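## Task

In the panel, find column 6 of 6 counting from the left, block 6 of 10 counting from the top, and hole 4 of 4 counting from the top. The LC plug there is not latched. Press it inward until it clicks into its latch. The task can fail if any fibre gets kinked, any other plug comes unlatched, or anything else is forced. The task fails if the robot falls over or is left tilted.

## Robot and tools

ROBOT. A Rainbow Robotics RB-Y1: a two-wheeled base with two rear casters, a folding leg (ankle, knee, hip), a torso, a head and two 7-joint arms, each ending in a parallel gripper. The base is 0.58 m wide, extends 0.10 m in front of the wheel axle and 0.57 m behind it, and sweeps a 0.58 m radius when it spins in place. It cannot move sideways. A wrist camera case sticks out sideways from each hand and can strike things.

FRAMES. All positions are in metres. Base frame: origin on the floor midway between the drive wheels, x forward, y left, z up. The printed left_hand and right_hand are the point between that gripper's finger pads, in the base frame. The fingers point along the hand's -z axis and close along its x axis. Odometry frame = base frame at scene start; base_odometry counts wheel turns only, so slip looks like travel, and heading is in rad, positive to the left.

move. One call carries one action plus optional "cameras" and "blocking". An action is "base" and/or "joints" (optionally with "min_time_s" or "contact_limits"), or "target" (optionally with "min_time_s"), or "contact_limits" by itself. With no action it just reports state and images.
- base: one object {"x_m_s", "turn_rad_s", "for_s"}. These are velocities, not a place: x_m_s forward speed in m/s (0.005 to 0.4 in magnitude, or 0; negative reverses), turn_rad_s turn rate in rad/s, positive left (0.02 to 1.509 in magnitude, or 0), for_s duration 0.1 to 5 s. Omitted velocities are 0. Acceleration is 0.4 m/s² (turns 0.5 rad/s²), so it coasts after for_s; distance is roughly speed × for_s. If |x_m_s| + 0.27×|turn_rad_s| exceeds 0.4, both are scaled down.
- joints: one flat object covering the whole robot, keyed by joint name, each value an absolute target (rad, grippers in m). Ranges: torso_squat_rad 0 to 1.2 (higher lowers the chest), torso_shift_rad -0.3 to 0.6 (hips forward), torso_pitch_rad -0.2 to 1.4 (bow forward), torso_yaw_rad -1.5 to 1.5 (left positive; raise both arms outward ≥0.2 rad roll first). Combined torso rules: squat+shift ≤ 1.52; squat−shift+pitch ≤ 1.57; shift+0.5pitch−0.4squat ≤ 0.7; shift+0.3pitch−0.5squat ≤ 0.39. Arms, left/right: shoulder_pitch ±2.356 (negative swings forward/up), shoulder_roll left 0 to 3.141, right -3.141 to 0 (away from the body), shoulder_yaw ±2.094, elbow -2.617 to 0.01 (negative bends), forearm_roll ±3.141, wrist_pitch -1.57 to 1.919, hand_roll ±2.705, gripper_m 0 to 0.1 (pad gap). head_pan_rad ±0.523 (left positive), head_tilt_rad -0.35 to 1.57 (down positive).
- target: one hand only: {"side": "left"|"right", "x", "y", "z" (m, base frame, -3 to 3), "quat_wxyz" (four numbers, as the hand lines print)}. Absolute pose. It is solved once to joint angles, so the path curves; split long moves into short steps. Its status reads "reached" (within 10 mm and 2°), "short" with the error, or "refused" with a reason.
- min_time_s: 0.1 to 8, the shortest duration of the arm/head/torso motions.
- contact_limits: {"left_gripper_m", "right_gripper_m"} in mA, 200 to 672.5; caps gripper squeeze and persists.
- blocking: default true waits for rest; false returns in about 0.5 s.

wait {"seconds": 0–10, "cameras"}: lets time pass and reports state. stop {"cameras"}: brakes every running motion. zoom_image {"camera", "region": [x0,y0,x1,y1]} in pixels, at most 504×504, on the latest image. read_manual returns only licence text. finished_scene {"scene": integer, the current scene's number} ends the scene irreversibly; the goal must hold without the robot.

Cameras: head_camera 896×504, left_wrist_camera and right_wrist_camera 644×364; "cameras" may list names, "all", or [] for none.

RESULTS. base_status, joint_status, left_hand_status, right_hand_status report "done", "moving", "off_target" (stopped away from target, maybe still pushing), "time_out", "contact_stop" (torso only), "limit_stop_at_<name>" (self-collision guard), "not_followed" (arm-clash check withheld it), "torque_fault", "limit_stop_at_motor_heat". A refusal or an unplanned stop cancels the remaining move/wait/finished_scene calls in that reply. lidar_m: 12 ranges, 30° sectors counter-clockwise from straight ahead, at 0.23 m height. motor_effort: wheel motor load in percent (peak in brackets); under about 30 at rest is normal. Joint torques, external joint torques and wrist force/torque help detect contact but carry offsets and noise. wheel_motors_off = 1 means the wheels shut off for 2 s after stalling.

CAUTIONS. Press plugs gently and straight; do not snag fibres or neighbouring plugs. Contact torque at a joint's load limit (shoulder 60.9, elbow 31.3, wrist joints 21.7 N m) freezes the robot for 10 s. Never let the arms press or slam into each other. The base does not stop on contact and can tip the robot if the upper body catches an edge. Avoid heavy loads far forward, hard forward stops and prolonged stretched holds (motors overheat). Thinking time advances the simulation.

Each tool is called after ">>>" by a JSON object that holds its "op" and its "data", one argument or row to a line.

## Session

>>> {"op": "move", "data": {

}}

Scene clock: 0.00 s.
Joint torques (N m): no reading
External joint torques (N m): no reading
Wrist force (N): no reading
Wrist torque (N m): no reading
Wrist force, peak (N): no reading
base_odometry: x=+0.000 y=+0.000 heading=+0.000
lidar_m: 1.58 1.22 2.22 2.13 2.20 3.03 4.27 3.57 2.60 2.52 2.27 1.39
base_status: not commanded
joint_positions: torso_squat_rad=+0.350 torso_shift_rad=+0.000 torso_pitch_rad=+0.000 torso_yaw_rad=+0.000 left_shoulder_pitch_rad=-0.012 left_shoulder_roll_rad=+0.005 left_shoulder_yaw_rad=+0.040 left_elbow_rad=-0.159 left_forearm_roll_rad=+0.007 left_wrist_pitch_rad=+0.004 left_hand_roll_rad=-0.026 left_gripper_m=+0.101 right_shoulder_pitch_rad=-0.009 right_shoulder_roll_rad=-0.024 right_shoulder_yaw_rad=+0.048 right_elbow_rad=-0.190 right_forearm_roll_rad=-0.031 right_wrist_pitch_rad=-0.024 right_hand_roll_rad=+0.032 right_gripper_m=+0.099 head_pan_rad=+0.000 head_tilt_rad=+0.400
joint_status: not commanded
wheel_motors_off: 0
motor_effort: left_wheel=+2 right_wheel=+2
chest: x=-0.2280 y=-0.0002 z=+1.2475 quat_wxyz=(+1.000, +0.000, +0.000, +0.000) (m; base frame)
left_hand: x=-0.1426 y=+0.2266 z=+0.5672 quat_wxyz=(+0.996, +0.005, -0.083, +0.008) (m; base frame)
right_hand: x=-0.1240 y=-0.2331 z=+0.5698 quat_wxyz=(+0.993, -0.009, -0.111, +0.027) (m; base frame)
pictures: head_camera, left_wrist_camera, right_wrist_camera
camera_calibration:
head_camera: T_world_to_cam=[[-0.00252518, -0.999941, -0.0105181, 0.0108975], [-0.385439, 0.0106786, -0.922671, 1.31907], [0.92273, 0.00172416, -0.385444, 0.695395], [0, 0, 0, 1]] pos_world=[-0.133213, -0.00438803, 1.48522]
left_wrist_camera: T_world_to_cam=[[0.99158, -0.0343509, 0.124855, 0.0852786], [-0.101593, -0.804229, 0.585572, -0.145921], [0.0802969, -0.593326, -0.800948, 0.67521], [0, 0, 0, 1]] pos_world=[-0.153602, 0.286195, 0.615608]
right_wrist_camera: T_world_to_cam=[[-0.964394, -0.0310038, -0.262645, 0.0286845], [-0.164061, 0.849058, 0.50218, -0.084298], [0.207432, 0.527389, -0.823913, 0.688941], [0, 0, 0, 1]] pos_world=[-0.129075, -0.290877, 0.617494]

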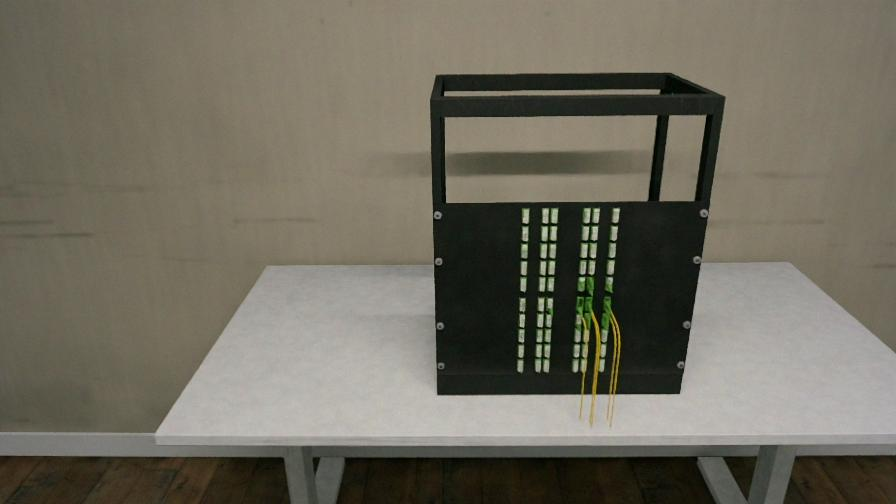

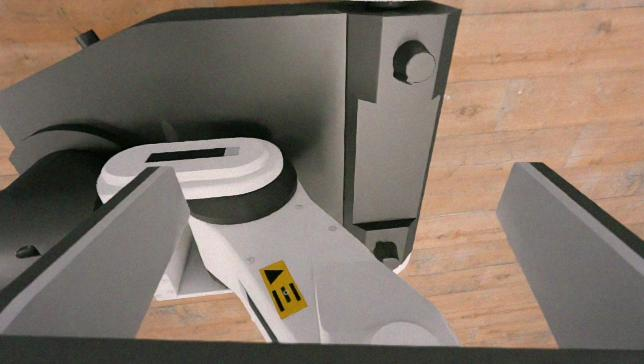

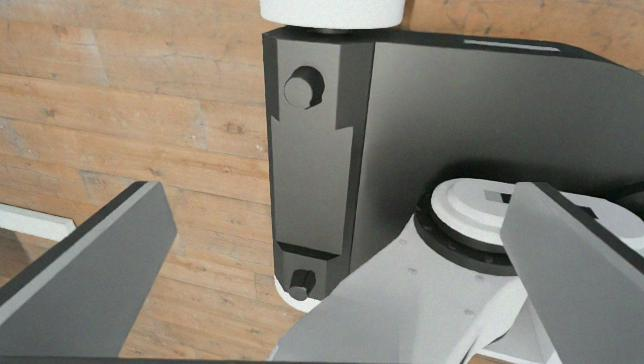

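>>> {"op": "move", "data": {
  "target": {"side":"right","x":0.2,"y":-0.3,"z":1.06,"quat_wxyz":[0.5,-0.5,-0.5,0.5]},
  "min_time_s": 3,
  "cameras": []
}}

>>> {"op": "move", "data": {
  "base": {"x_m_s":0.2,"for_s":2.5},
  "joints": {"torso_squat_rad":0.6,"head_tilt_rad":0.5,"head_pan_rad":-0.35,"right_gripper_m":0.03},
  "cameras": ["head_camera","right_wrist_camera"]
}}

>>> {"op": "zoom_image", "data": {
  "camera": "right_wrist_camera",
  "region": [240, 60, 400, 220]
}}

Scene clock: 11.97 s.
Joint torques (N m): left_arm=[-1.61 0.45 0.15 -0.37 -0.04 -0.3 -0.16] | right_arm=[-4.97 -6.56 -3.42 -10.97 0.19 -1.49 -0.13]
External joint torques (N m): left_arm=[0.59 0.06 0.14 0.27 -0.04 0.13 -0.15] | right_arm=[0.3 -1.91 0.06 -1.47 -0.02 0.03 -0.13]
Wrist force (N): left_arm=[-1.9 -0.4 -5.5] | right_arm=[1.3 5.2 -1.0]
Wrist torque (N m): left_arm=[-0.03 -0.07 0.01] | right_arm=[-0.17 0.17 0.00]
Wrist force, peak (N): left_arm=[-1.9 0.0 -6.3] | right_arm=[-0.5 -0.9 -7.4]
move: done
base_odometry: x=+0.000 y=+0.000 heading=+0.000
lidar_m: 1.58 1.21 2.21 2.13 2.22 3.01 4.27 3.57 2.62 2.51 2.26 1.39
base_status: not commanded
joint_positions: torso_squat_rad=+0.350 torso_shift_rad=+0.000 torso_pitch_rad=+0.000 torso_yaw_rad=+0.000 left_shoulder_pitch_rad=-0.012 left_shoulder_roll_rad=+0.005 left_shoulder_yaw_rad=+0.040 left_elbow_rad=-0.159 left_forearm_roll_rad=+0.007 left_wrist_pitch_rad=+0.004 left_hand_roll_rad=-0.026 left_gripper_m=+0.101 right_shoulder_pitch_rad=+0.331 right_shoulder_roll_rad=-0.319 right_shoulder_yaw_rad=+0.039 right_elbow_rad=-1.990 right_forearm_roll_rad=+0.318 right_wrist_pitch_rad=+0.092 right_hand_roll_rad=+0.947 right_gripper_m=+0.099 head_pan_rad=+0.000 head_tilt_rad=+0.400
joint_status: all done
wheel_motors_off: 0
motor_effort: left_wheel=+0(2) right_wheel=+1(2)
chest: x=-0.2280 y=-0.0002 z=+1.2475 quat_wxyz=(+1.000, +0.000, +0.000, +0.000) (m; base frame)
left_hand: x=-0.1426 y=+0.2266 z=+0.5672 quat_wxyz=(+0.996, +0.005, -0.083, +0.008) (m; base frame)
right_hand: x=+0.1999 y=-0.2998 z=+1.0598 quat_wxyz=(+0.500, -0.501, -0.500, +0.499) (m; base frame)
right_hand_status: reached (checked arc, planned for 3.0 s): 0 mm and 0.1 deg off.
pictures: none
No camera images: "cameras" was empty.

Scene clock: 15.50 s.
Joint torques (N m): left_arm=[-1.36 0.22 0.19 -0.3 0.03 -0.25 -0.1] | right_arm=[-5.34 -6.45 -3.82 -10.88 0.25 -1.48 -0.08]
External joint torques (N m): left_arm=[0.83 -0.16 0.18 0.34 0.03 0.18 -0.09] | right_arm=[-0.08 -1.79 -0.34 -1.38 0.03 0.04 -0.08]
Wrist force (N): left_arm=[-2.6 -0.9 -5.0] | right_arm=[1.3 5.1 -1.2]
Wrist torque (N m): left_arm=[0.03 -0.19 0.01] | right_arm=[-0.15 0.15 0.00]
Wrist force, peak (N): left_arm=[-2.4 -0.8 -6.1] | right_arm=[1.3 5.3 -1.5]
move: done
base_odometry: x=+0.500 y=+0.000 heading=+0.001
lidar_m: 1.09 0.77 1.54 2.13 2.22 3.01 4.78 3.59 2.62 2.51 1.04 1.15
base_status: done (sent for 2.5 of 2.5 s)
joint_positions: torso_squat_rad=+0.600 torso_shift_rad=+0.000 torso_pitch_rad=+0.000 torso_yaw_rad=+0.000 left_shoulder_pitch_rad=-0.013 left_shoulder_roll_rad=+0.005 left_shoulder_yaw_rad=+0.040 left_elbow_rad=-0.159 left_forearm_roll_rad=+0.007 left_wrist_pitch_rad=+0.004 left_hand_roll_rad=-0.026 left_gripper_m=+0.101 right_shoulder_pitch_rad=+0.331 right_shoulder_roll_rad=-0.319 right_shoulder_yaw_rad=+0.039 right_elbow_rad=-1.990 right_forearm_roll_rad=+0.318 right_wrist_pitch_rad=+0.092 right_hand_roll_rad=+0.947 right_gripper_m=+0.030 head_pan_rad=-0.350 head_tilt_rad=+0.500
joint_status: all done
wheel_motors_off: 0
motor_effort: left_wheel=+4(20) right_wheel=-5(33)
chest: x=-0.2280 y=-0.0002 z=+1.1677 quat_wxyz=(+1.000, +0.000, +0.000, +0.000) (m; base frame)
left_hand: x=-0.1425 y=+0.2266 z=+0.4873 quat_wxyz=(+0.996, +0.005, -0.083, +0.008) (m; base frame)
right_hand: x=+0.1999 y=-0.2999 z=+0.9800 quat_wxyz=(+0.500, -0.501, -0.500, +0.499) (m; base frame)
pictures: head_camera, right_wrist_camera
camera_calibration:
head_camera: T_world_to_cam=[[-0.346091, -0.938145, -0.0102262, -0.0610977], [-0.443343, 0.17314, -0.879471, 1.17447], [0.826842, -0.299843, -0.475842, 0.768453], [0, 0, 0, 1]] pos_world=[-0.135844, -0.0302502, 1.39795]
right_wrist_camera: T_world_to_cam=[[0.0431974, -0.998761, -0.0247065, -0.278074], [-0.535458, -0.00226707, -0.844559, 0.958189], [0.843457, 0.049712, -0.534892, 0.441428], [0, 0, 0, 1]] pos_world=[0.152757, -0.297502, 1.03849]

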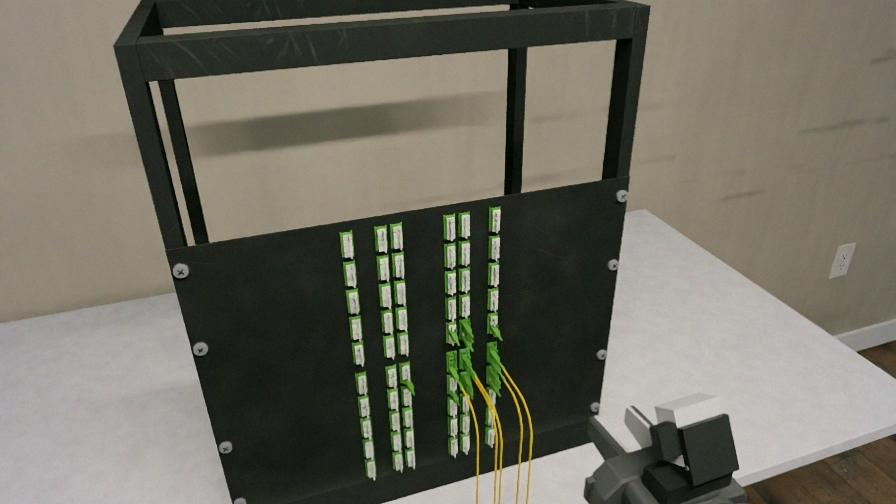

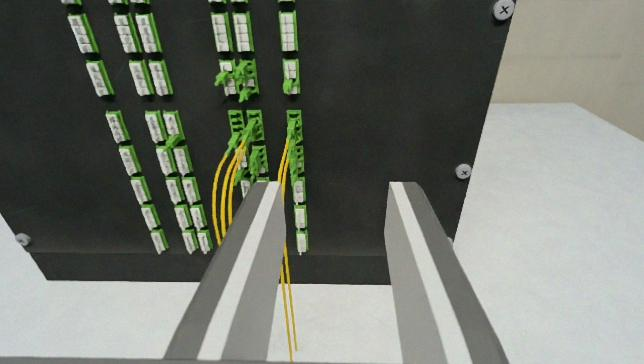

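Scaled by 3.150 from the camera's 644x364 image, which has a finer 1265x715 frame.

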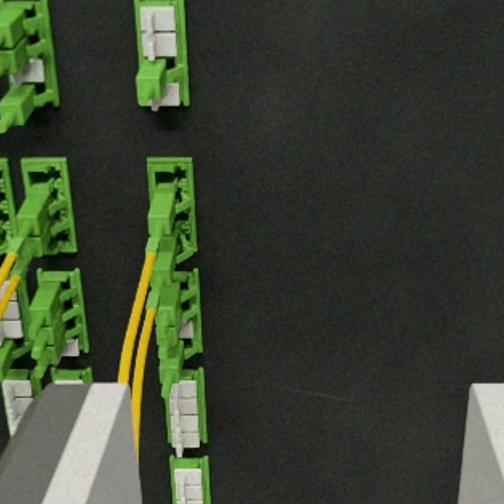

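>>> {"op": "move", "data": {
  "target": {"side":"right","x":0.24,"y":-0.345,"z":0.965,"quat_wxyz":[0.5,-0.5,-0.5,0.5]},
  "cameras": ["right_wrist_camera"]
}}

>>> {"op": "zoom_image", "data": {
  "camera": "right_wrist_camera",
  "region": [170, 95, 270, 195]
}}

Scene clock: 24.63 s.
Joint torques (N m): left_arm=[-1.23 0.18 0.14 -0.45 0.06 -0.37 -0.13] | right_arm=[-9.55 -8.4 -4.71 -9.93 0.16 -1.57 -0.22]
External joint torques (N m): left_arm=[0.96 -0.2 0.13 0.19 0.06 0.06 -0.12] | right_arm=[-1.87 -1.08 -0.02 -0.87 0.05 -0.12 -0.22]
Wrist force (N): left_arm=[-2.2 -0.2 -5.3] | right_arm=[1.6 4.7 -1.1]
Wrist torque (N m): left_arm=[-0.05 -0.10 -0.04] | right_arm=[-0.09 0.20 -0.01]
Wrist force, peak (N): left_arm=[-2.5 -0.7 -6.2] | right_arm=[2.6 5.5 -0.7]
move: done
base_odometry: x=+0.500 y=+0.000 heading=+0.001
lidar_m: 1.08 0.76 1.55 2.13 2.20 3.02 4.76 3.57 2.62 2.50 1.03 1.15
base_status: not commanded
joint_positions: torso_squat_rad=+0.600 torso_shift_rad=+0.000 torso_pitch_rad=+0.000 torso_yaw_rad=+0.000 left_shoulder_pitch_rad=-0.013 left_shoulder_roll_rad=+0.005 left_shoulder_yaw_rad=+0.040 left_elbow_rad=-0.159 left_forearm_roll_rad=+0.007 left_wrist_pitch_rad=+0.004 left_hand_roll_rad=-0.026 left_gripper_m=+0.101 right_shoulder_pitch_rad=+0.179 right_shoulder_roll_rad=-0.414 right_shoulder_yaw_rad=-0.013 right_elbow_rad=-1.746 right_forearm_roll_rad=+0.261 right_wrist_pitch_rad=-0.003 right_hand_roll_rad=+0.895 right_gripper_m=+0.030 head_pan_rad=-0.350 head_tilt_rad=+0.500
joint_status: all done
wheel_motors_off: 0
motor_effort: left_wheel=+3(6) right_wheel=-6(8)
chest: x=-0.2280 y=-0.0002 z=+1.1677 quat_wxyz=(+1.000, +0.000, +0.000, +0.000) (m; base frame)
left_hand: x=-0.1426 y=+0.2266 z=+0.4873 quat_wxyz=(+0.996, +0.005, -0.083, +0.008) (m; base frame)
right_hand: x=+0.2399 y=-0.3450 z=+0.9649 quat_wxyz=(+0.500, -0.500, -0.500, +0.500) (m; base frame)
right_hand_status: reached (checked arc, planned for 0.6 s): 0 mm and 0.0 deg off.
pictures: right_wrist_camera
camera_calibration:
right_wrist_camera: T_world_to_cam=[[0.0442683, -0.9987, -0.0252653, -0.324937], [-0.536971, -0.00246025, -0.843597, 0.966093], [0.842439, 0.0509114, -0.536382, 0.403826], [0, 0, 0, 1]] pos_world=[0.19295, -0.342698, 1.02339]

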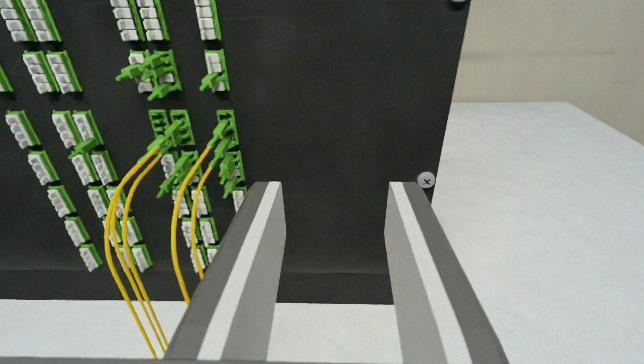

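Scaled by 5.040 from the camera's 644x364 image, which has a finer 1265x715 frame.

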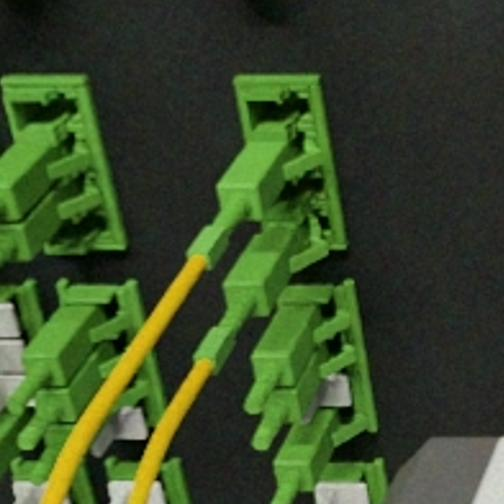

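>>> {"op": "move", "data": {
  "target": {"side":"right","x":0.24,"y":-0.29,"z":1.01,"quat_wxyz":[0.6082,-0.3608,-0.3608,0.6082]},
  "cameras": []
}}

>>> {"op": "move", "data": {
  "target": {"side":"right","x":0.295,"y":-0.262,"z":0.970,"quat_wxyz":[0.6082,-0.3608,-0.3608,0.6082]},
  "cameras": ["right_wrist_camera"]
}}

>>> {"op": "zoom_image", "data": {
  "camera": "right_wrist_camera",
  "region": [262, 40, 402, 180]
}}

Scene clock: 48.80 s.
Joint torques (N m): left_arm=[-1.37 0.27 0.35 -0.49 0.04 -0.28 -0.05] | right_arm=[-12.64 -11.04 -7.28 -6.98 1.28 -1.62 -0.33]
External joint torques (N m): left_arm=[0.82 -0.11 0.34 0.15 0.03 0.15 -0.05] | right_arm=[-1.98 -1.76 0.39 -0.53 0.24 -0.32 -0.32]
Wrist force (N): left_arm=[-2.6 0.2 -5.0] | right_arm=[1.5 4.5 -3.9]
Wrist torque (N m): left_arm=[-0.11 -0.23 0.00] | right_arm=[-0.11 0.18 -0.03]
Wrist force, peak (N): left_arm=[-2.5 -0.5 -5.9] | right_arm=[0.7 4.8 -3.9]
move: done
base_odometry: x=+0.500 y=+0.000 heading=+0.001
lidar_m: 1.07 0.76 1.54 2.13 2.21 3.01 4.78 3.59 2.60 2.51 1.02 1.13
base_status: not commanded
joint_positions: torso_squat_rad=+0.600 torso_shift_rad=+0.000 torso_pitch_rad=+0.000 torso_yaw_rad=+0.000 left_shoulder_pitch_rad=-0.013 left_shoulder_roll_rad=+0.005 left_shoulder_yaw_rad=+0.040 left_elbow_rad=-0.159 left_forearm_roll_rad=+0.007 left_wrist_pitch_rad=+0.004 left_hand_roll_rad=-0.026 left_gripper_m=+0.101 right_shoulder_pitch_rad=-0.076 right_shoulder_roll_rad=-0.810 right_shoulder_yaw_rad=+0.205 right_elbow_rad=-2.175 right_forearm_roll_rad=-0.233 right_wrist_pitch_rad=+1.026 right_hand_roll_rad=+0.876 right_gripper_m=+0.030 head_pan_rad=-0.350 head_tilt_rad=+0.500
joint_status: all done
wheel_motors_off: 0
motor_effort: left_wheel=+3(5) right_wheel=-6(6)
chest: x=-0.2280 y=-0.0002 z=+1.1677 quat_wxyz=(+1.000, +0.000, +0.000, +0.000) (m; base frame)
left_hand: x=-0.1426 y=+0.2266 z=+0.4873 quat_wxyz=(+0.996, +0.005, -0.083, +0.008) (m; base frame)
right_hand: x=+0.2399 y=-0.2900 z=+1.0099 quat_wxyz=(+0.608, -0.361, -0.361, +0.608) (m; base frame)
right_hand_status: reached (checked arc, planned for 1.0 s): 0 mm and 0.0 deg off.
pictures: none
No camera images: "cameras" was empty.

Scene clock: 50.23 s.
Joint torques (N m): left_arm=[-1.51 0.37 0.26 -0.58 0.05 -0.22 -0.17] | right_arm=[-16.29 -8.95 -7.25 -7.88 1.04 -1.33 -0.04]
External joint torques (N m): left_arm=[0.68 -0.02 0.25 0.06 0.05 0.21 -0.16] | right_arm=[-2.66 -1.05 -0.11 -0.51 0.08 -0.01 -0.04]
Wrist force (N): left_arm=[-2.5 -0.6 -5.0] | right_arm=[1.1 4.6 -3.9]
Wrist torque (N m): left_arm=[-0.01 -0.19 -0.04] | right_arm=[-0.13 0.12 -0.03]
Wrist force, peak (N): left_arm=[-2.8 -0.1 -5.3] | right_arm=[0.7 5.3 -4.4]
move: done
base_odometry: x=+0.500 y=+0.000 heading=+0.001
lidar_m: 1.09 0.76 1.54 2.14 2.21 3.02 4.77 3.57 2.62 2.50 1.02 1.13
base_status: not commanded
joint_positions: torso_squat_rad=+0.600 torso_shift_rad=+0.000 torso_pitch_rad=+0.000 torso_yaw_rad=+0.000 left_shoulder_pitch_rad=-0.013 left_shoulder_roll_rad=+0.005 left_shoulder_yaw_rad=+0.040 left_elbow_rad=-0.159 left_forearm_roll_rad=+0.007 left_wrist_pitch_rad=+0.004 left_hand_roll_rad=-0.026 left_gripper_m=+0.101 right_shoulder_pitch_rad=-0.244 right_shoulder_roll_rad=-0.653 right_shoulder_yaw_rad=+0.322 right_elbow_rad=-1.882 right_forearm_roll_rad=-0.123 right_wrist_pitch_rad=+0.925 right_hand_roll_rad=+0.898 right_gripper_m=+0.030 head_pan_rad=-0.350 head_tilt_rad=+0.500
joint_status: all done
wheel_motors_off: 0
motor_effort: left_wheel=+4(6) right_wheel=-6(7)
chest: x=-0.2280 y=-0.0002 z=+1.1677 quat_wxyz=(+1.000, +0.000, +0.000, +0.000) (m; base frame)
left_hand: x=-0.1426 y=+0.2266 z=+0.4873 quat_wxyz=(+0.996, +0.005, -0.083, +0.008) (m; base frame)
right_hand: x=+0.2948 y=-0.2619 z=+0.9698 quat_wxyz=(+0.608, -0.361, -0.361, +0.608) (m; base frame)
right_hand_status: reached (checked arc, planned for 0.6 s): 0 mm and 0.0 deg off.
pictures: right_wrist_camera
camera_calibration:
right_wrist_camera: T_world_to_cam=[[0.0269133, -0.9987, -0.0432997, -0.221643], [-0.875677, -0.0026618, -0.482891, 0.749989], [0.482148, 0.0509127, -0.874609, 0.790349], [0, 0, 0, 1]] pos_world=[0.281648, -0.259597, 1.04381]

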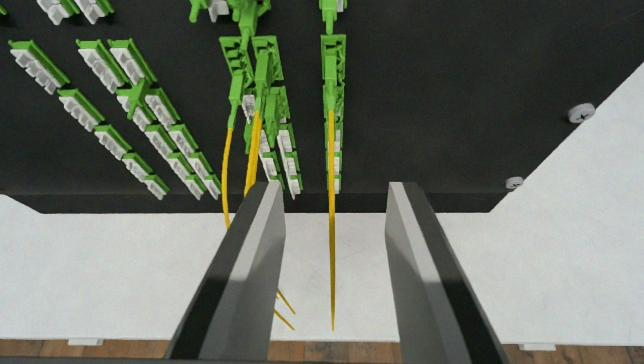

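Scaled by 3.600 from the camera's 644x364 image, which has a finer 1265x715 frame.

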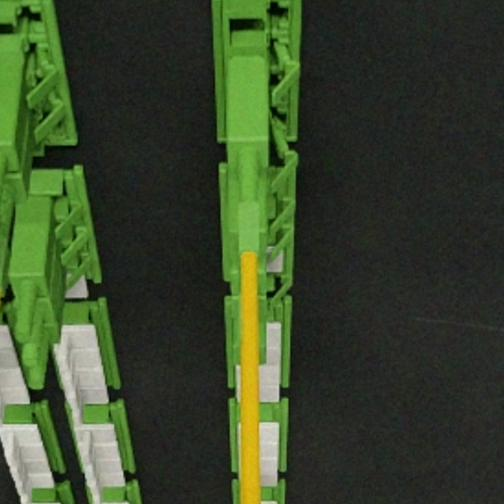

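>>> {"op": "move", "data": {
  "joints": {"right_gripper_m":0.012},
  "cameras": []
}}

>>> {"op": "move", "data": {
  "target": {"side":"right","x":0.345,"y":-0.261,"z":0.933,"quat_wxyz":[0.6082,-0.3608,-0.3608,0.6082]},
  "min_time_s": 1.5,
  "cameras": ["right_wrist_camera","head_camera"]
}}

>>> {"op": "zoom_image", "data": {
  "camera": "right_wrist_camera",
  "region": [282, 60, 402, 180]
}}

>>> {"op": "zoom_image", "data": {
  "camera": "right_wrist_camera",
  "region": [302, 110, 382, 190]
}}

Scene clock: 57.43 s.
Joint torques (N m): left_arm=[-1.4 0.19 0.09 -0.41 -0.02 -0.25 -0.25] | right_arm=[-16.06 -8.75 -6.97 -7.96 0.96 -1.31 -0.21]
External joint torques (N m): left_arm=[0.79 -0.19 0.09 0.23 -0.02 0.18 -0.24] | right_arm=[-2.44 -0.85 0.17 -0.59 0.01 0.02 -0.21]
Wrist force (N): left_arm=[-2.1 -0.4 -5.0] | right_arm=[1.3 4.5 -3.8]
Wrist torque (N m): left_arm=[-0.08 -0.11 -0.03] | right_arm=[-0.11 0.15 -0.03]
Wrist force, peak (N): left_arm=[-2.8 -0.5 -5.7] | right_arm=[1.2 4.5 -4.1]
move: done
base_odometry: x=+0.500 y=+0.000 heading=+0.001
lidar_m: 1.09 0.78 1.54 2.14 2.22 3.01 4.77 3.59 2.62 2.50 1.01 1.13
base_status: not commanded
joint_positions: torso_squat_rad=+0.600 torso_shift_rad=+0.000 torso_pitch_rad=+0.000 torso_yaw_rad=+0.000 left_shoulder_pitch_rad=-0.013 left_shoulder_roll_rad=+0.005 left_shoulder_yaw_rad=+0.040 left_elbow_rad=-0.159 left_forearm_roll_rad=+0.007 left_wrist_pitch_rad=+0.004 left_hand_roll_rad=-0.026 left_gripper_m=+0.101 right_shoulder_pitch_rad=-0.244 right_shoulder_roll_rad=-0.653 right_shoulder_yaw_rad=+0.322 right_elbow_rad=-1.882 right_forearm_roll_rad=-0.123 right_wrist_pitch_rad=+0.925 right_hand_roll_rad=+0.898 right_gripper_m=+0.012 head_pan_rad=-0.350 head_tilt_rad=+0.500
joint_status: all done
wheel_motors_off: 0
motor_effort: left_wheel=+5(5) right_wheel=-6(6)
chest: x=-0.2280 y=-0.0002 z=+1.1677 quat_wxyz=(+1.000, +0.000, +0.000, +0.000) (m; base frame)
left_hand: x=-0.1426 y=+0.2266 z=+0.4873 quat_wxyz=(+0.996, +0.005, -0.083, +0.008) (m; base frame)
right_hand: x=+0.2948 y=-0.2619 z=+0.9698 quat_wxyz=(+0.608, -0.361, -0.361, +0.608) (m; base frame)
pictures: none
No camera images: "cameras" was empty.

Scene clock: 59.27 s.
Joint torques (N m): left_arm=[-1.41 0.34 0.19 -0.52 0.05 -0.26 -0.05] | right_arm=[-19.76 -7.11 -5.75 -7.8 1 -1.48 0.09]
External joint torques (N m): left_arm=[0.78 -0.04 0.19 0.12 0.04 0.17 -0.04] | right_arm=[-3.6 0.72 0.91 -0.1 0.19 -0.13 0.09]
Wrist force (N): left_arm=[-2.4 -0.8 -4.8] | right_arm=[1.4 4.2 -3.5]
Wrist torque (N m): left_arm=[0.03 -0.17 0.00] | right_arm=[-0.10 0.18 0.00]
Wrist force, peak (N): left_arm=[-2.6 0.0 -5.6] | right_arm=[1.1 4.6 -4.0]
move: done
base_odometry: x=+0.500 y=+0.000 heading=+0.001
lidar_m: 1.09 0.78 1.55 2.13 2.21 3.03 4.77 3.57 2.61 2.51 1.03 1.14
base_status: not commanded
joint_positions: torso_squat_rad=+0.600 torso_shift_rad=+0.000 torso_pitch_rad=+0.000 torso_yaw_rad=+0.000 left_shoulder_pitch_rad=-0.013 left_shoulder_roll_rad=+0.005 left_shoulder_yaw_rad=+0.040 left_elbow_rad=-0.159 left_forearm_roll_rad=+0.007 left_wrist_pitch_rad=+0.004 left_hand_roll_rad=-0.026 left_gripper_m=+0.101 right_shoulder_pitch_rad=-0.380 right_shoulder_roll_rad=-0.566 right_shoulder_yaw_rad=+0.361 right_elbow_rad=-1.543 right_forearm_roll_rad=-0.104 right_wrist_pitch_rad=+0.741 right_hand_roll_rad=+0.928 right_gripper_m=+0.012 head_pan_rad=-0.350 head_tilt_rad=+0.500
joint_status: all done
wheel_motors_off: 0
motor_effort: left_wheel=+4(5) right_wheel=-6(6)
chest: x=-0.2280 y=-0.0002 z=+1.1677 quat_wxyz=(+1.000, +0.000, +0.000, +0.000) (m; base frame)
left_hand: x=-0.1426 y=+0.2266 z=+0.4873 quat_wxyz=(+0.996, +0.005, -0.083, +0.008) (m; base frame)
right_hand: x=+0.3447 y=-0.2613 z=+0.9328 quat_wxyz=(+0.608, -0.361, -0.360, +0.608) (m; base frame)
right_hand_status: reached (checked arc, planned for 1.5 s): 0 mm and 0.0 deg off.
pictures: head_camera, right_wrist_camera
camera_calibration:
head_camera: T_world_to_cam=[[-0.346092, -0.938145, -0.0102276, -0.0610612], [-0.443342, 0.173142, -0.879471, 1.17451], [0.826842, -0.299843, -0.475842, 0.76837], [0, 0, 0, 1]] pos_world=[-0.135744, -0.0302502, 1.39795]
right_wrist_camera: T_world_to_cam=[[0.026404, -0.998726, -0.0430085, -0.224027], [-0.87575, -0.00236353, -0.48276, 0.775741], [0.482043, 0.0504114, -0.874696, 0.733797], [0, 0, 0, 1]] pos_world=[0.331549, -0.258899, 1.00671]

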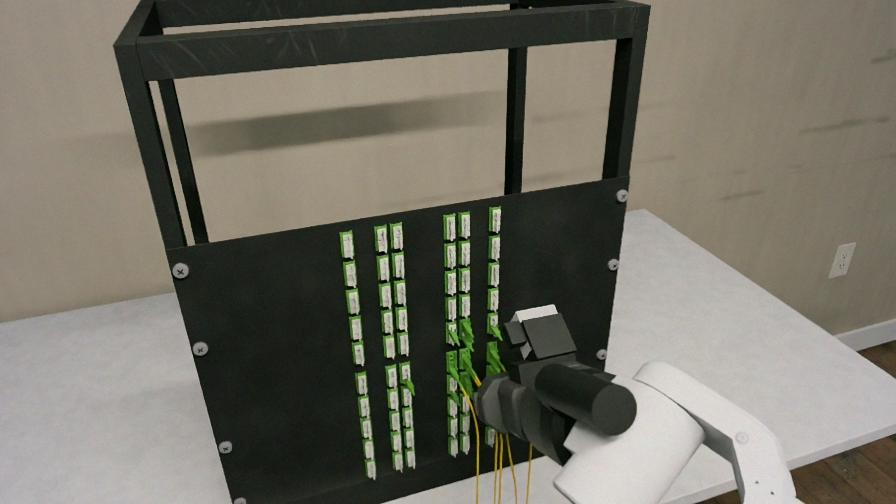

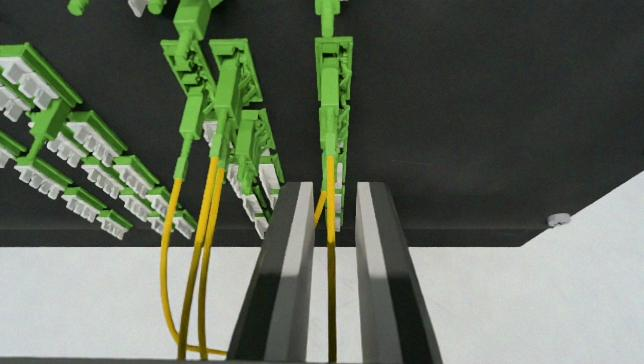

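Scaled by 4.200 from the camera's 644x364 image, which has a finer 1265x715 frame.

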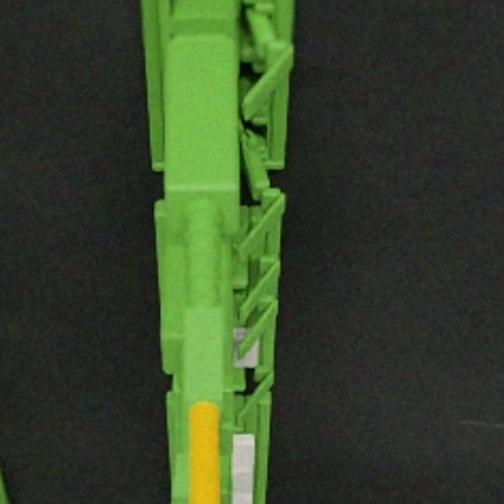

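Scaled by 6.300 from the camera's 644x364 image, which has a finer 1265x715 frame.

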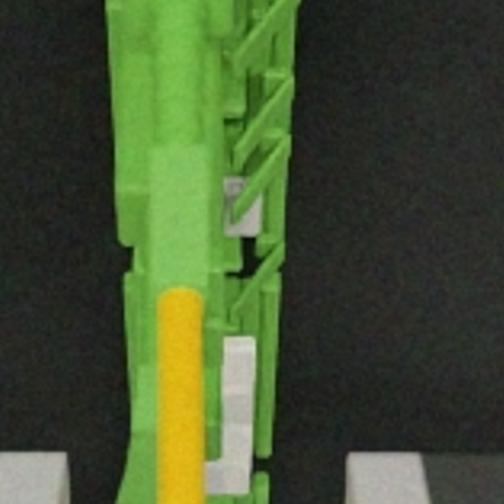

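>>> {"op": "zoom_image", "data": {
  "camera": "right_wrist_camera",
  "region": [262, 160, 382, 280]
}}

>>> {"op": "zoom_image", "data": {
  "camera": "head_camera",
  "region": [440, 330, 600, 490]
}}

Scaled by 4.200 from the camera's 644x364 image, which has a finer 1265x715 frame.

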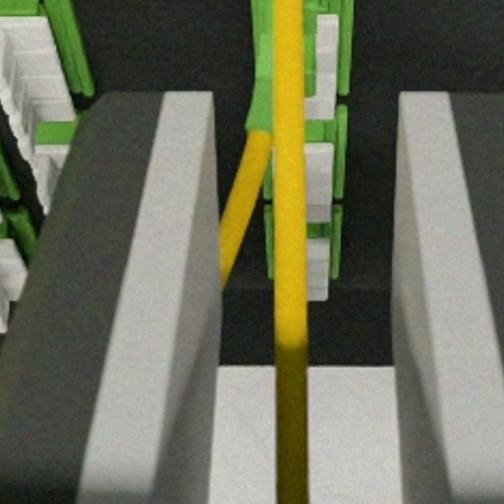

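Scaled by 3.150 from the camera's 896x504 image, which has a finer 1280x720 frame.

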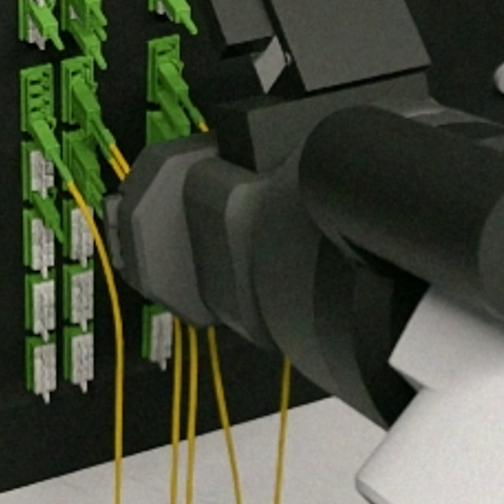

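>>> {"op": "move", "data": {
  "target": {"side":"right","x":0.295,"y":-0.262,"z":0.970,"quat_wxyz":[0.6082,-0.3608,-0.3608,0.6082]},
  "min_time_s": 1.5,
  "cameras": []
}}

>>> {"op": "move", "data": {
  "target": {"side":"right","x":0.24,"y":-0.345,"z":0.965,"quat_wxyz":[0.5,-0.5,-0.5,0.5]},
  "min_time_s": 1.5,
  "cameras": ["right_wrist_camera","head_camera"]
}}

>>> {"op": "zoom_image", "data": {
  "camera": "right_wrist_camera",
  "region": [150, 100, 310, 260]
}}

>>> {"op": "zoom_image", "data": {
  "camera": "head_camera",
  "region": [440, 330, 600, 490]
}}

Scene clock: 75.53 s.
Joint torques (N m): left_arm=[-1.49 0.15 0.02 -0.45 0.05 -0.34 -0.2] | right_arm=[-14.05 -10.56 -7.86 -8.77 0.68 -1.28 -0.35]
External joint torques (N m): left_arm=[0.7 -0.23 0.02 0.19 0.05 0.09 -0.19] | right_arm=[-0.4 -2.64 -0.7 -1.41 -0.28 0.04 -0.35]
Wrist force (N): left_arm=[-2.4 -0.4 -5.6] | right_arm=[1.2 4.4 -3.8]
Wrist torque (N m): left_arm=[-0.04 -0.17 0.01] | right_arm=[-0.10 0.12 -0.03]
Wrist force, peak (N): left_arm=[-2.5 -0.6 -5.8] | right_arm=[1.1 4.8 -3.9]
move: done
base_odometry: x=+0.500 y=+0.000 heading=+0.001
lidar_m: 1.07 0.77 1.54 2.13 2.21 3.02 4.77 3.60 2.62 2.50 1.02 1.14
base_status: not commanded
joint_positions: torso_squat_rad=+0.600 torso_shift_rad=+0.000 torso_pitch_rad=+0.000 torso_yaw_rad=+0.000 left_shoulder_pitch_rad=-0.013 left_shoulder_roll_rad=+0.005 left_shoulder_yaw_rad=+0.040 left_elbow_rad=-0.159 left_forearm_roll_rad=+0.007 left_wrist_pitch_rad=+0.004 left_hand_roll_rad=-0.026 left_gripper_m=+0.101 right_shoulder_pitch_rad=-0.245 right_shoulder_roll_rad=-0.655 right_shoulder_yaw_rad=+0.324 right_elbow_rad=-1.881 right_forearm_roll_rad=-0.122 right_wrist_pitch_rad=+0.925 right_hand_roll_rad=+0.895 right_gripper_m=+0.012 head_pan_rad=-0.350 head_tilt_rad=+0.500
joint_status: all done
wheel_motors_off: 0
motor_effort: left_wheel=+3(5) right_wheel=-6(6)
chest: x=-0.2280 y=-0.0002 z=+1.1677 quat_wxyz=(+1.000, +0.000, +0.000, +0.000) (m; base frame)
left_hand: x=-0.1426 y=+0.2266 z=+0.4873 quat_wxyz=(+0.996, +0.005, -0.083, +0.008) (m; base frame)
right_hand: x=+0.2951 y=-0.2618 z=+0.9699 quat_wxyz=(+0.608, -0.361, -0.361, +0.608) (m; base frame)
right_hand_status: reached (checked arc, planned for 1.5 s): 0 mm and 0.0 deg off.
pictures: none
No camera images: "cameras" was empty.

Scene clock: 77.37 s.
Joint torques (N m): left_arm=[-1.52 0.23 0.25 -0.33 0.03 -0.28 -0.2] | right_arm=[-8.56 -7.05 -5.1 -9.88 0.06 -1.49 -0.23]
External joint torques (N m): left_arm=[0.67 -0.15 0.24 0.31 0.02 0.15 -0.19] | right_arm=[-0.88 0.26 -0.39 -0.82 -0.03 -0.2 -0.23]
Wrist force (N): left_arm=[-2.6 0.2 -5.2] | right_arm=[1.4 4.9 -0.9]
Wrist torque (N m): left_arm=[-0.12 -0.20 0.03] | right_arm=[-0.12 0.19 0.02]
Wrist force, peak (N): left_arm=[-2.5 -0.1 -5.9] | right_arm=[1.4 4.8 -3.7]
move: done
base_odometry: x=+0.500 y=+0.000 heading=+0.001
lidar_m: 1.08 0.77 1.52 2.12 2.21 3.01 4.76 3.60 2.60 2.51 1.01 1.12
base_status: not commanded
joint_positions: torso_squat_rad=+0.600 torso_shift_rad=+0.000 torso_pitch_rad=+0.000 torso_yaw_rad=+0.000 left_shoulder_pitch_rad=-0.013 left_shoulder_roll_rad=+0.005 left_shoulder_yaw_rad=+0.040 left_elbow_rad=-0.159 left_forearm_roll_rad=+0.007 left_wrist_pitch_rad=+0.004 left_hand_roll_rad=-0.026 left_gripper_m=+0.101 right_shoulder_pitch_rad=+0.180 right_shoulder_roll_rad=-0.416 right_shoulder_yaw_rad=-0.012 right_elbow_rad=-1.748 right_forearm_roll_rad=+0.388 right_wrist_pitch_rad=-0.001 right_hand_roll_rad=+0.766 right_gripper_m=+0.012 head_pan_rad=-0.350 head_tilt_rad=+0.500
joint_status: all done
wheel_motors_off: 0
motor_effort: left_wheel=+4(5) right_wheel=-6(6)
chest: x=-0.2280 y=-0.0002 z=+1.1677 quat_wxyz=(+1.000, +0.000, +0.000, +0.000) (m; base frame)
left_hand: x=-0.1426 y=+0.2266 z=+0.4873 quat_wxyz=(+0.996, +0.005, -0.083, +0.008) (m; base frame)
right_hand: x=+0.2399 y=-0.3449 z=+0.9649 quat_wxyz=(+0.500, -0.500, -0.500, +0.501) (m; base frame)
right_hand_status: reached (checked arc, planned for 1.5 s): 0 mm and 0.1 deg off.
pictures: head_camera, right_wrist_camera
camera_calibration:
head_camera: T_world_to_cam=[[-0.346092, -0.938145, -0.0102276, -0.0610612], [-0.443342, 0.173142, -0.879471, 1.17451], [0.826842, -0.299843, -0.475842, 0.76837], [0, 0, 0, 1]] pos_world=[-0.135744, -0.0302502, 1.39795]
right_wrist_camera: T_world_to_cam=[[0.0445028, -0.998699, -0.0249019, -0.325252], [-0.538123, -0.00296301, -0.842861, 0.965468], [0.841691, 0.05091, -0.537555, 0.405219], [0, 0, 0, 1]] pos_world=[0.192947, -0.342597, 1.02348]

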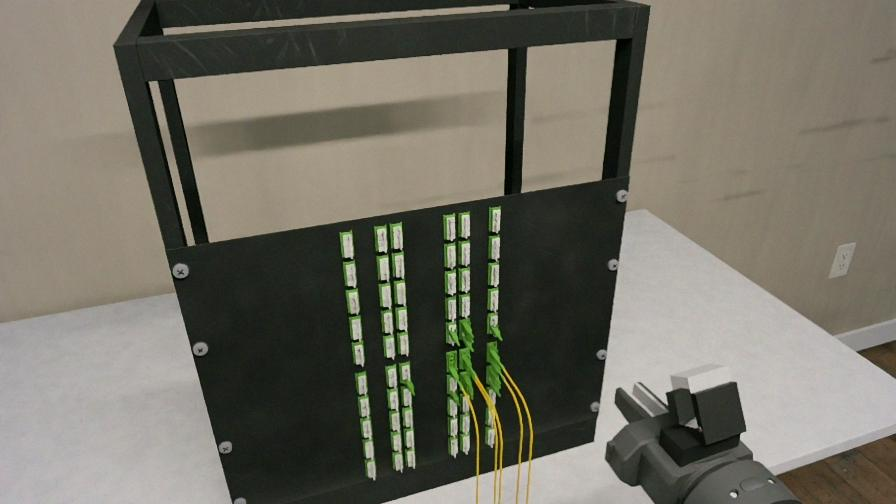

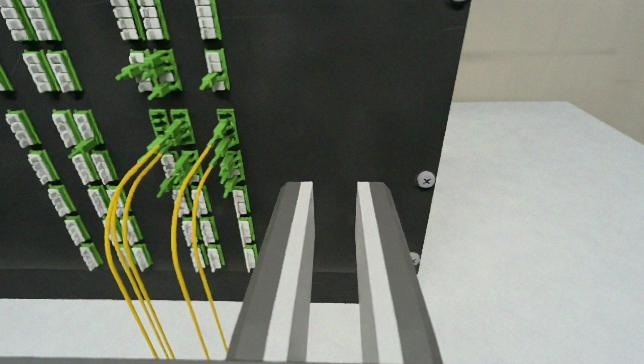

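Scaled by 3.150 from the camera's 644x364 image, which has a finer 1265x715 frame.

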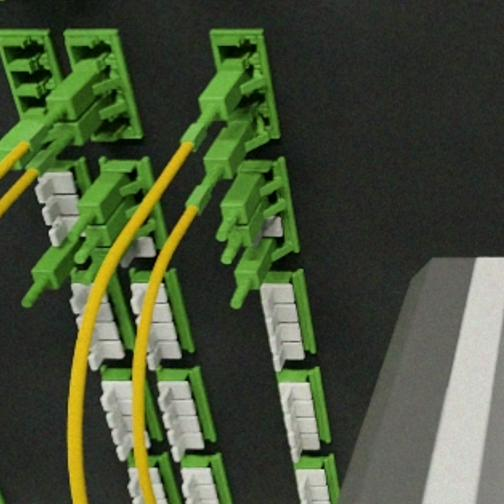

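Scaled by 3.150 from the camera's 896x504 image, which has a finer 1280x720 frame.

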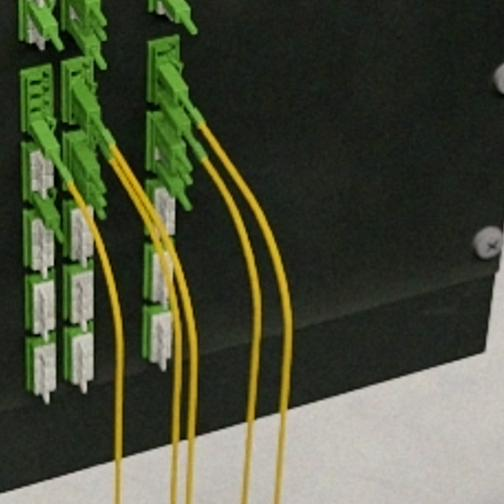

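>>> {"op": "move", "data": {
  "target": {"side":"right","x":0.27,"y":-0.262,"z":0.975,"quat_wxyz":[0.6082,-0.3608,-0.3608,0.6082]},
  "min_time_s": 1.5,
  "cameras": []
}}

>>> {"op": "move", "data": {
  "joints": {"right_gripper_m":0.028},
  "cameras": ["head_camera","right_wrist_camera"]
}}

>>> {"op": "zoom_image", "data": {
  "camera": "right_wrist_camera",
  "region": [252, 60, 412, 220]
}}

>>> {"op": "zoom_image", "data": {
  "camera": "head_camera",
  "region": [440, 330, 600, 490]
}}

>>> {"op": "move", "data": {
  "target": {"side":"right","x":0.31,"y":-0.262,"z":0.95,"quat_wxyz":[0.6082,-0.3608,-0.3608,0.6082]},
  "min_time_s": 1.5,
  "cameras": ["head_camera","right_wrist_camera"]
}}

>>> {"op": "zoom_image", "data": {
  "camera": "right_wrist_camera",
  "region": [252, 80, 412, 240]
}}

>>> {"op": "zoom_image", "data": {
  "camera": "head_camera",
  "region": [440, 330, 600, 490]
}}

Scene clock: 103.30 s.
Joint torques (N m): left_arm=[-1.47 0.14 0.14 -0.45 -0.07 -0.29 -0.03] | right_arm=[-15.45 -10.57 -6.8 -8.36 1.03 -1.35 0]
External joint torques (N m): left_arm=[0.72 -0.24 0.13 0.19 -0.08 0.15 -0.02] | right_arm=[-3.11 -2.63 0.46 -1.16 0 -0.08 0.01]
Wrist force (N): left_arm=[-2.9 -0.6 -4.9] | right_arm=[1.3 4.7 -3.9]
Wrist torque (N m): left_arm=[-0.02 -0.19 -0.01] | right_arm=[-0.13 0.14 -0.03]
Wrist force, peak (N): left_arm=[-2.8 -0.2 -5.6] | right_arm=[1.3 4.7 -3.9]
move: done
base_odometry: x=+0.500 y=+0.000 heading=+0.001
lidar_m: 1.08 0.76 1.54 2.13 2.21 3.02 4.77 3.58 2.60 2.51 1.02 1.13
base_status: not commanded
joint_positions: torso_squat_rad=+0.600 torso_shift_rad=+0.000 torso_pitch_rad=+0.000 torso_yaw_rad=+0.000 left_shoulder_pitch_rad=-0.013 left_shoulder_roll_rad=+0.005 left_shoulder_yaw_rad=+0.040 left_elbow_rad=-0.159 left_forearm_roll_rad=+0.007 left_wrist_pitch_rad=+0.004 left_hand_roll_rad=-0.026 left_gripper_m=+0.101 right_shoulder_pitch_rad=-0.176 right_shoulder_roll_rad=-0.699 right_shoulder_yaw_rad=+0.328 right_elbow_rad=-2.002 right_forearm_roll_rad=-0.105 right_wrist_pitch_rad=+0.965 right_hand_roll_rad=+0.849 right_gripper_m=+0.012 head_pan_rad=-0.350 head_tilt_rad=+0.500
joint_status: all done
wheel_motors_off: 0
motor_effort: left_wheel=+3(6) right_wheel=-5(6)
chest: x=-0.2280 y=-0.0002 z=+1.1677 quat_wxyz=(+1.000, +0.000, +0.000, +0.000) (m; base frame)
left_hand: x=-0.1426 y=+0.2266 z=+0.4873 quat_wxyz=(+0.996, +0.005, -0.083, +0.008) (m; base frame)
right_hand: x=+0.2699 y=-0.2620 z=+0.9747 quat_wxyz=(+0.608, -0.361, -0.361, +0.608) (m; base frame)
right_hand_status: reached (checked arc, planned for 1.5 s): 0 mm and 0.0 deg off.
pictures: none
No camera images: "cameras" was empty.

Scene clock: 103.93 s.
Joint torques (N m): left_arm=[-1.63 0.1 0.21 -0.44 -0.02 -0.3 -0.14] | right_arm=[-15.43 -10.38 -6.76 -8.34 1.06 -1.32 -0.08]
External joint torques (N m): left_arm=[0.56 -0.28 0.2 0.2 -0.02 0.13 -0.13] | right_arm=[-3.08 -2.43 0.5 -1.15 0.04 -0.05 -0.07]
Wrist force (N): left_arm=[-2.4 -0.4 -4.7] | right_arm=[1.2 4.4 -3.8]
Wrist torque (N m): left_arm=[-0.07 -0.17 -0.01] | right_arm=[-0.09 0.14 -0.04]
Wrist force, peak (N): left_arm=[-2.8 -0.4 -5.6] | right_arm=[1.4 4.4 -4.1]
move: done
base_odometry: x=+0.500 y=+0.000 heading=+0.001
lidar_m: 1.08 0.76 1.53 2.13 2.22 3.02 4.76 3.60 2.63 2.50 1.01 1.13
base_status: not commanded
joint_positions: torso_squat_rad=+0.600 torso_shift_rad=+0.000 torso_pitch_rad=+0.000 torso_yaw_rad=+0.000 left_shoulder_pitch_rad=-0.013 left_shoulder_roll_rad=+0.005 left_shoulder_yaw_rad=+0.040 left_elbow_rad=-0.159 left_forearm_roll_rad=+0.007 left_wrist_pitch_rad=+0.004 left_hand_roll_rad=-0.026 left_gripper_m=+0.101 right_shoulder_pitch_rad=-0.176 right_shoulder_roll_rad=-0.699 right_shoulder_yaw_rad=+0.328 right_elbow_rad=-2.002 right_forearm_roll_rad=-0.105 right_wrist_pitch_rad=+0.965 right_hand_roll_rad=+0.849 right_gripper_m=+0.028 head_pan_rad=-0.350 head_tilt_rad=+0.500
joint_status: all done
wheel_motors_off: 0
motor_effort: left_wheel=+4(5) right_wheel=-6(6)
chest: x=-0.2280 y=-0.0002 z=+1.1677 quat_wxyz=(+1.000, +0.000, +0.000, +0.000) (m; base frame)
left_hand: x=-0.1426 y=+0.2266 z=+0.4873 quat_wxyz=(+0.996, +0.005, -0.083, +0.008) (m; base frame)
right_hand: x=+0.2699 y=-0.2620 z=+0.9747 quat_wxyz=(+0.608, -0.361, -0.361, +0.608) (m; base frame)
pictures: head_camera, right_wrist_camera
camera_calibration:
head_camera: T_world_to_cam=[[-0.346092, -0.938145, -0.0102276, -0.0610612], [-0.443342, 0.173142, -0.879471, 1.17451], [0.826842, -0.299843, -0.475842, 0.76837], [0, 0, 0, 1]] pos_world=[-0.135744, -0.0302502, 1.39795]
right_wrist_camera: T_world_to_cam=[[0.0265261, -0.998696, -0.0436232, -0.220421], [-0.875646, -0.00216245, -0.482949, 0.730735], [0.482225, 0.0510092, -0.874561, 0.8066], [0, 0, 0, 1]] pos_world=[0.256749, -0.259697, 1.04871]

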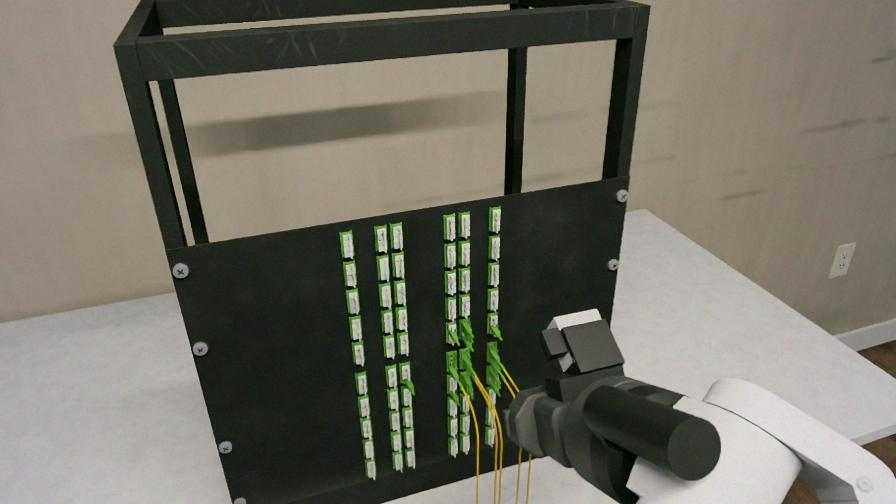

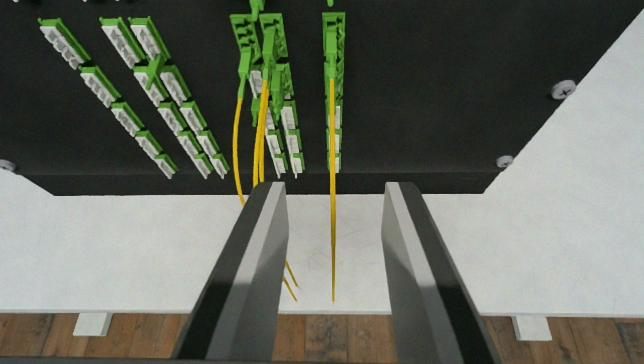

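Scaled by 3.150 from the camera's 644x364 image, which has a finer 1265x715 frame.

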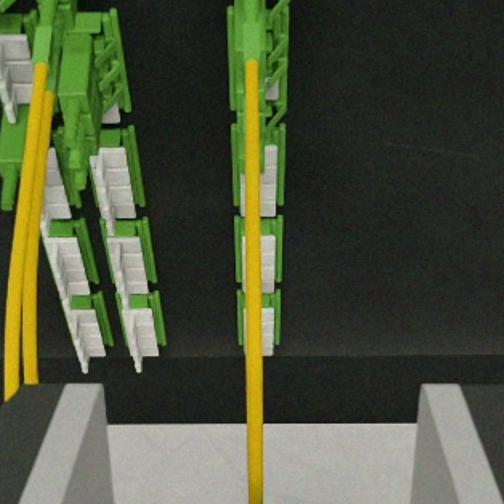

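Scaled by 3.150 from the camera's 896x504 image, which has a finer 1280x720 frame.

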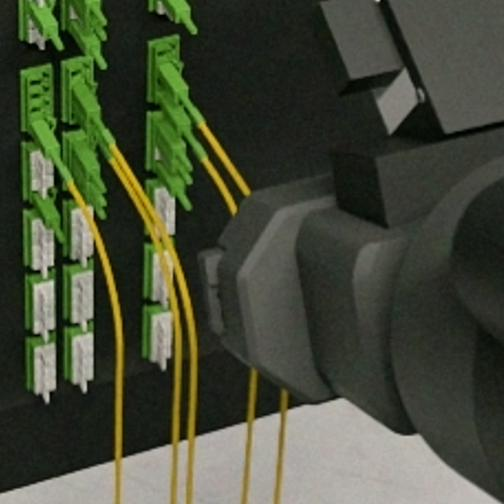

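Scene clock: 105.77 s.
Joint torques (N m): left_arm=[-1.53 0.18 -0.02 -0.5 0.12 -0.24 -0.13] | right_arm=[-17.93 -7.63 -6.37 -7.5 1.17 -1.66 -0.06]
External joint torques (N m): left_arm=[0.66 -0.2 -0.03 0.14 0.12 0.19 -0.12] | right_arm=[-3.58 0.3 0.78 -0.04 0.25 -0.36 -0.06]
Wrist force (N): left_arm=[-2.3 -0.6 -4.9] | right_arm=[1.1 4.4 -3.9]
Wrist torque (N m): left_arm=[-0.04 -0.15 -0.01] | right_arm=[-0.09 0.11 -0.02]
Wrist force, peak (N): left_arm=[-3.6 -0.4 -5.1] | right_arm=[1.4 4.8 -3.9]
move: done
base_odometry: x=+0.500 y=+0.000 heading=+0.001
lidar_m: 1.08 0.77 1.54 2.13 2.23 3.01 4.77 3.57 2.60 2.50 1.02 1.13
base_status: not commanded
joint_positions: torso_squat_rad=+0.600 torso_shift_rad=+0.000 torso_pitch_rad=+0.000 torso_yaw_rad=+0.000 left_shoulder_pitch_rad=-0.013 left_shoulder_roll_rad=+0.005 left_shoulder_yaw_rad=+0.040 left_elbow_rad=-0.159 left_forearm_roll_rad=+0.007 left_wrist_pitch_rad=+0.004 left_hand_roll_rad=-0.026 left_gripper_m=+0.101 right_shoulder_pitch_rad=-0.281 right_shoulder_roll_rad=-0.637 right_shoulder_yaw_rad=+0.361 right_elbow_rad=-1.763 right_forearm_roll_rad=-0.097 right_wrist_pitch_rad=+0.843 right_hand_roll_rad=+0.875 right_gripper_m=+0.028 head_pan_rad=-0.350 head_tilt_rad=+0.500
joint_status: all done
wheel_motors_off: 0
motor_effort: left_wheel=+5(6) right_wheel=-5(6)
chest: x=-0.2280 y=-0.0002 z=+1.1677 quat_wxyz=(+1.000, +0.000, +0.000, +0.000) (m; base frame)
left_hand: x=-0.1426 y=+0.2266 z=+0.4873 quat_wxyz=(+0.996, +0.005, -0.083, +0.008) (m; base frame)
right_hand: x=+0.3098 y=-0.2623 z=+0.9498 quat_wxyz=(+0.608, -0.361, -0.360, +0.608) (m; base frame)
right_hand_status: reached (checked arc, planned for 1.5 s): 0 mm and 0.0 deg off.
pictures: head_camera, right_wrist_camera
camera_calibration:
head_camera: T_world_to_cam=[[-0.346092, -0.938145, -0.0102276, -0.0610612], [-0.443342, 0.173142, -0.879471, 1.17451], [0.826842, -0.299843, -0.475842, 0.76837], [0, 0, 0, 1]] pos_world=[-0.135744, -0.0302502, 1.39795]
right_wrist_camera: T_world_to_cam=[[0.0264519, -0.998721, -0.043096, -0.223296], [-0.87575, -0.00236328, -0.48276, 0.753382], [0.48204, 0.0505112, -0.874692, 0.765563], [0, 0, 0, 1]] pos_world=[0.296648, -0.259899, 1.02371]

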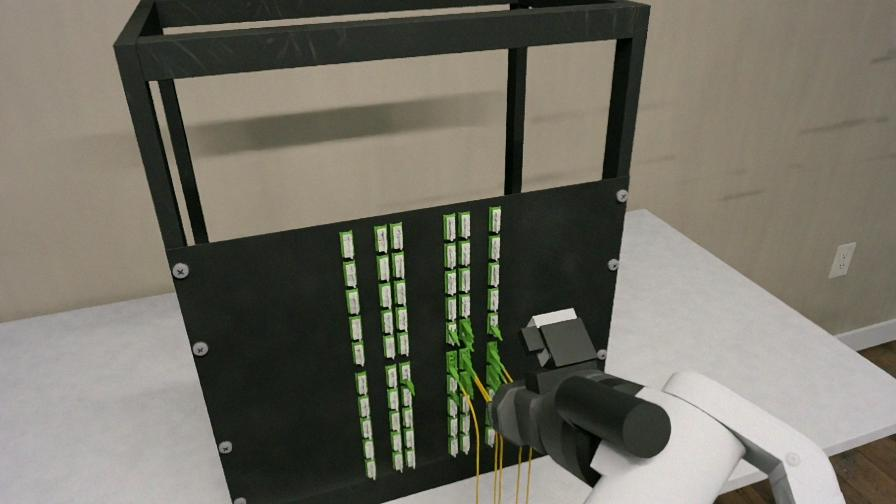

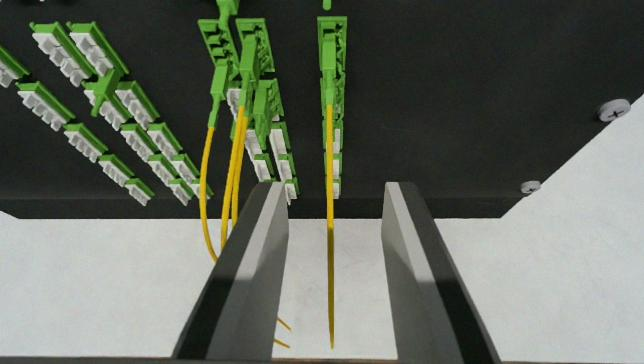

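Scaled by 3.150 from the camera's 644x364 image, which has a finer 1265x715 frame.

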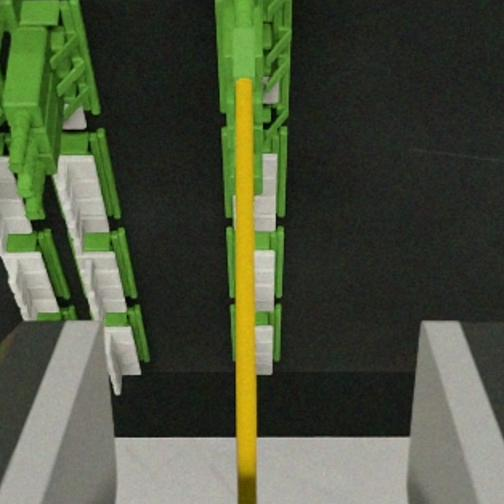

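Scaled by 3.150 from the camera's 896x504 image, which has a finer 1280x720 frame.

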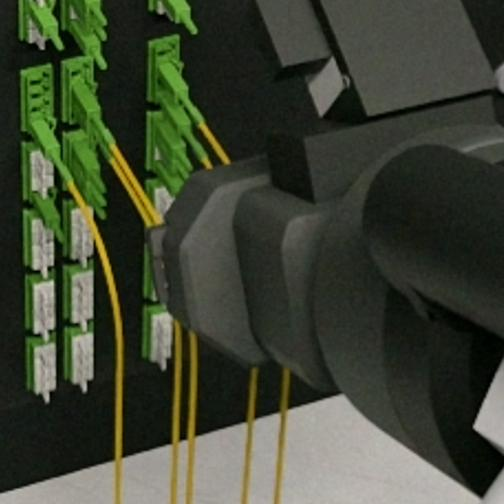

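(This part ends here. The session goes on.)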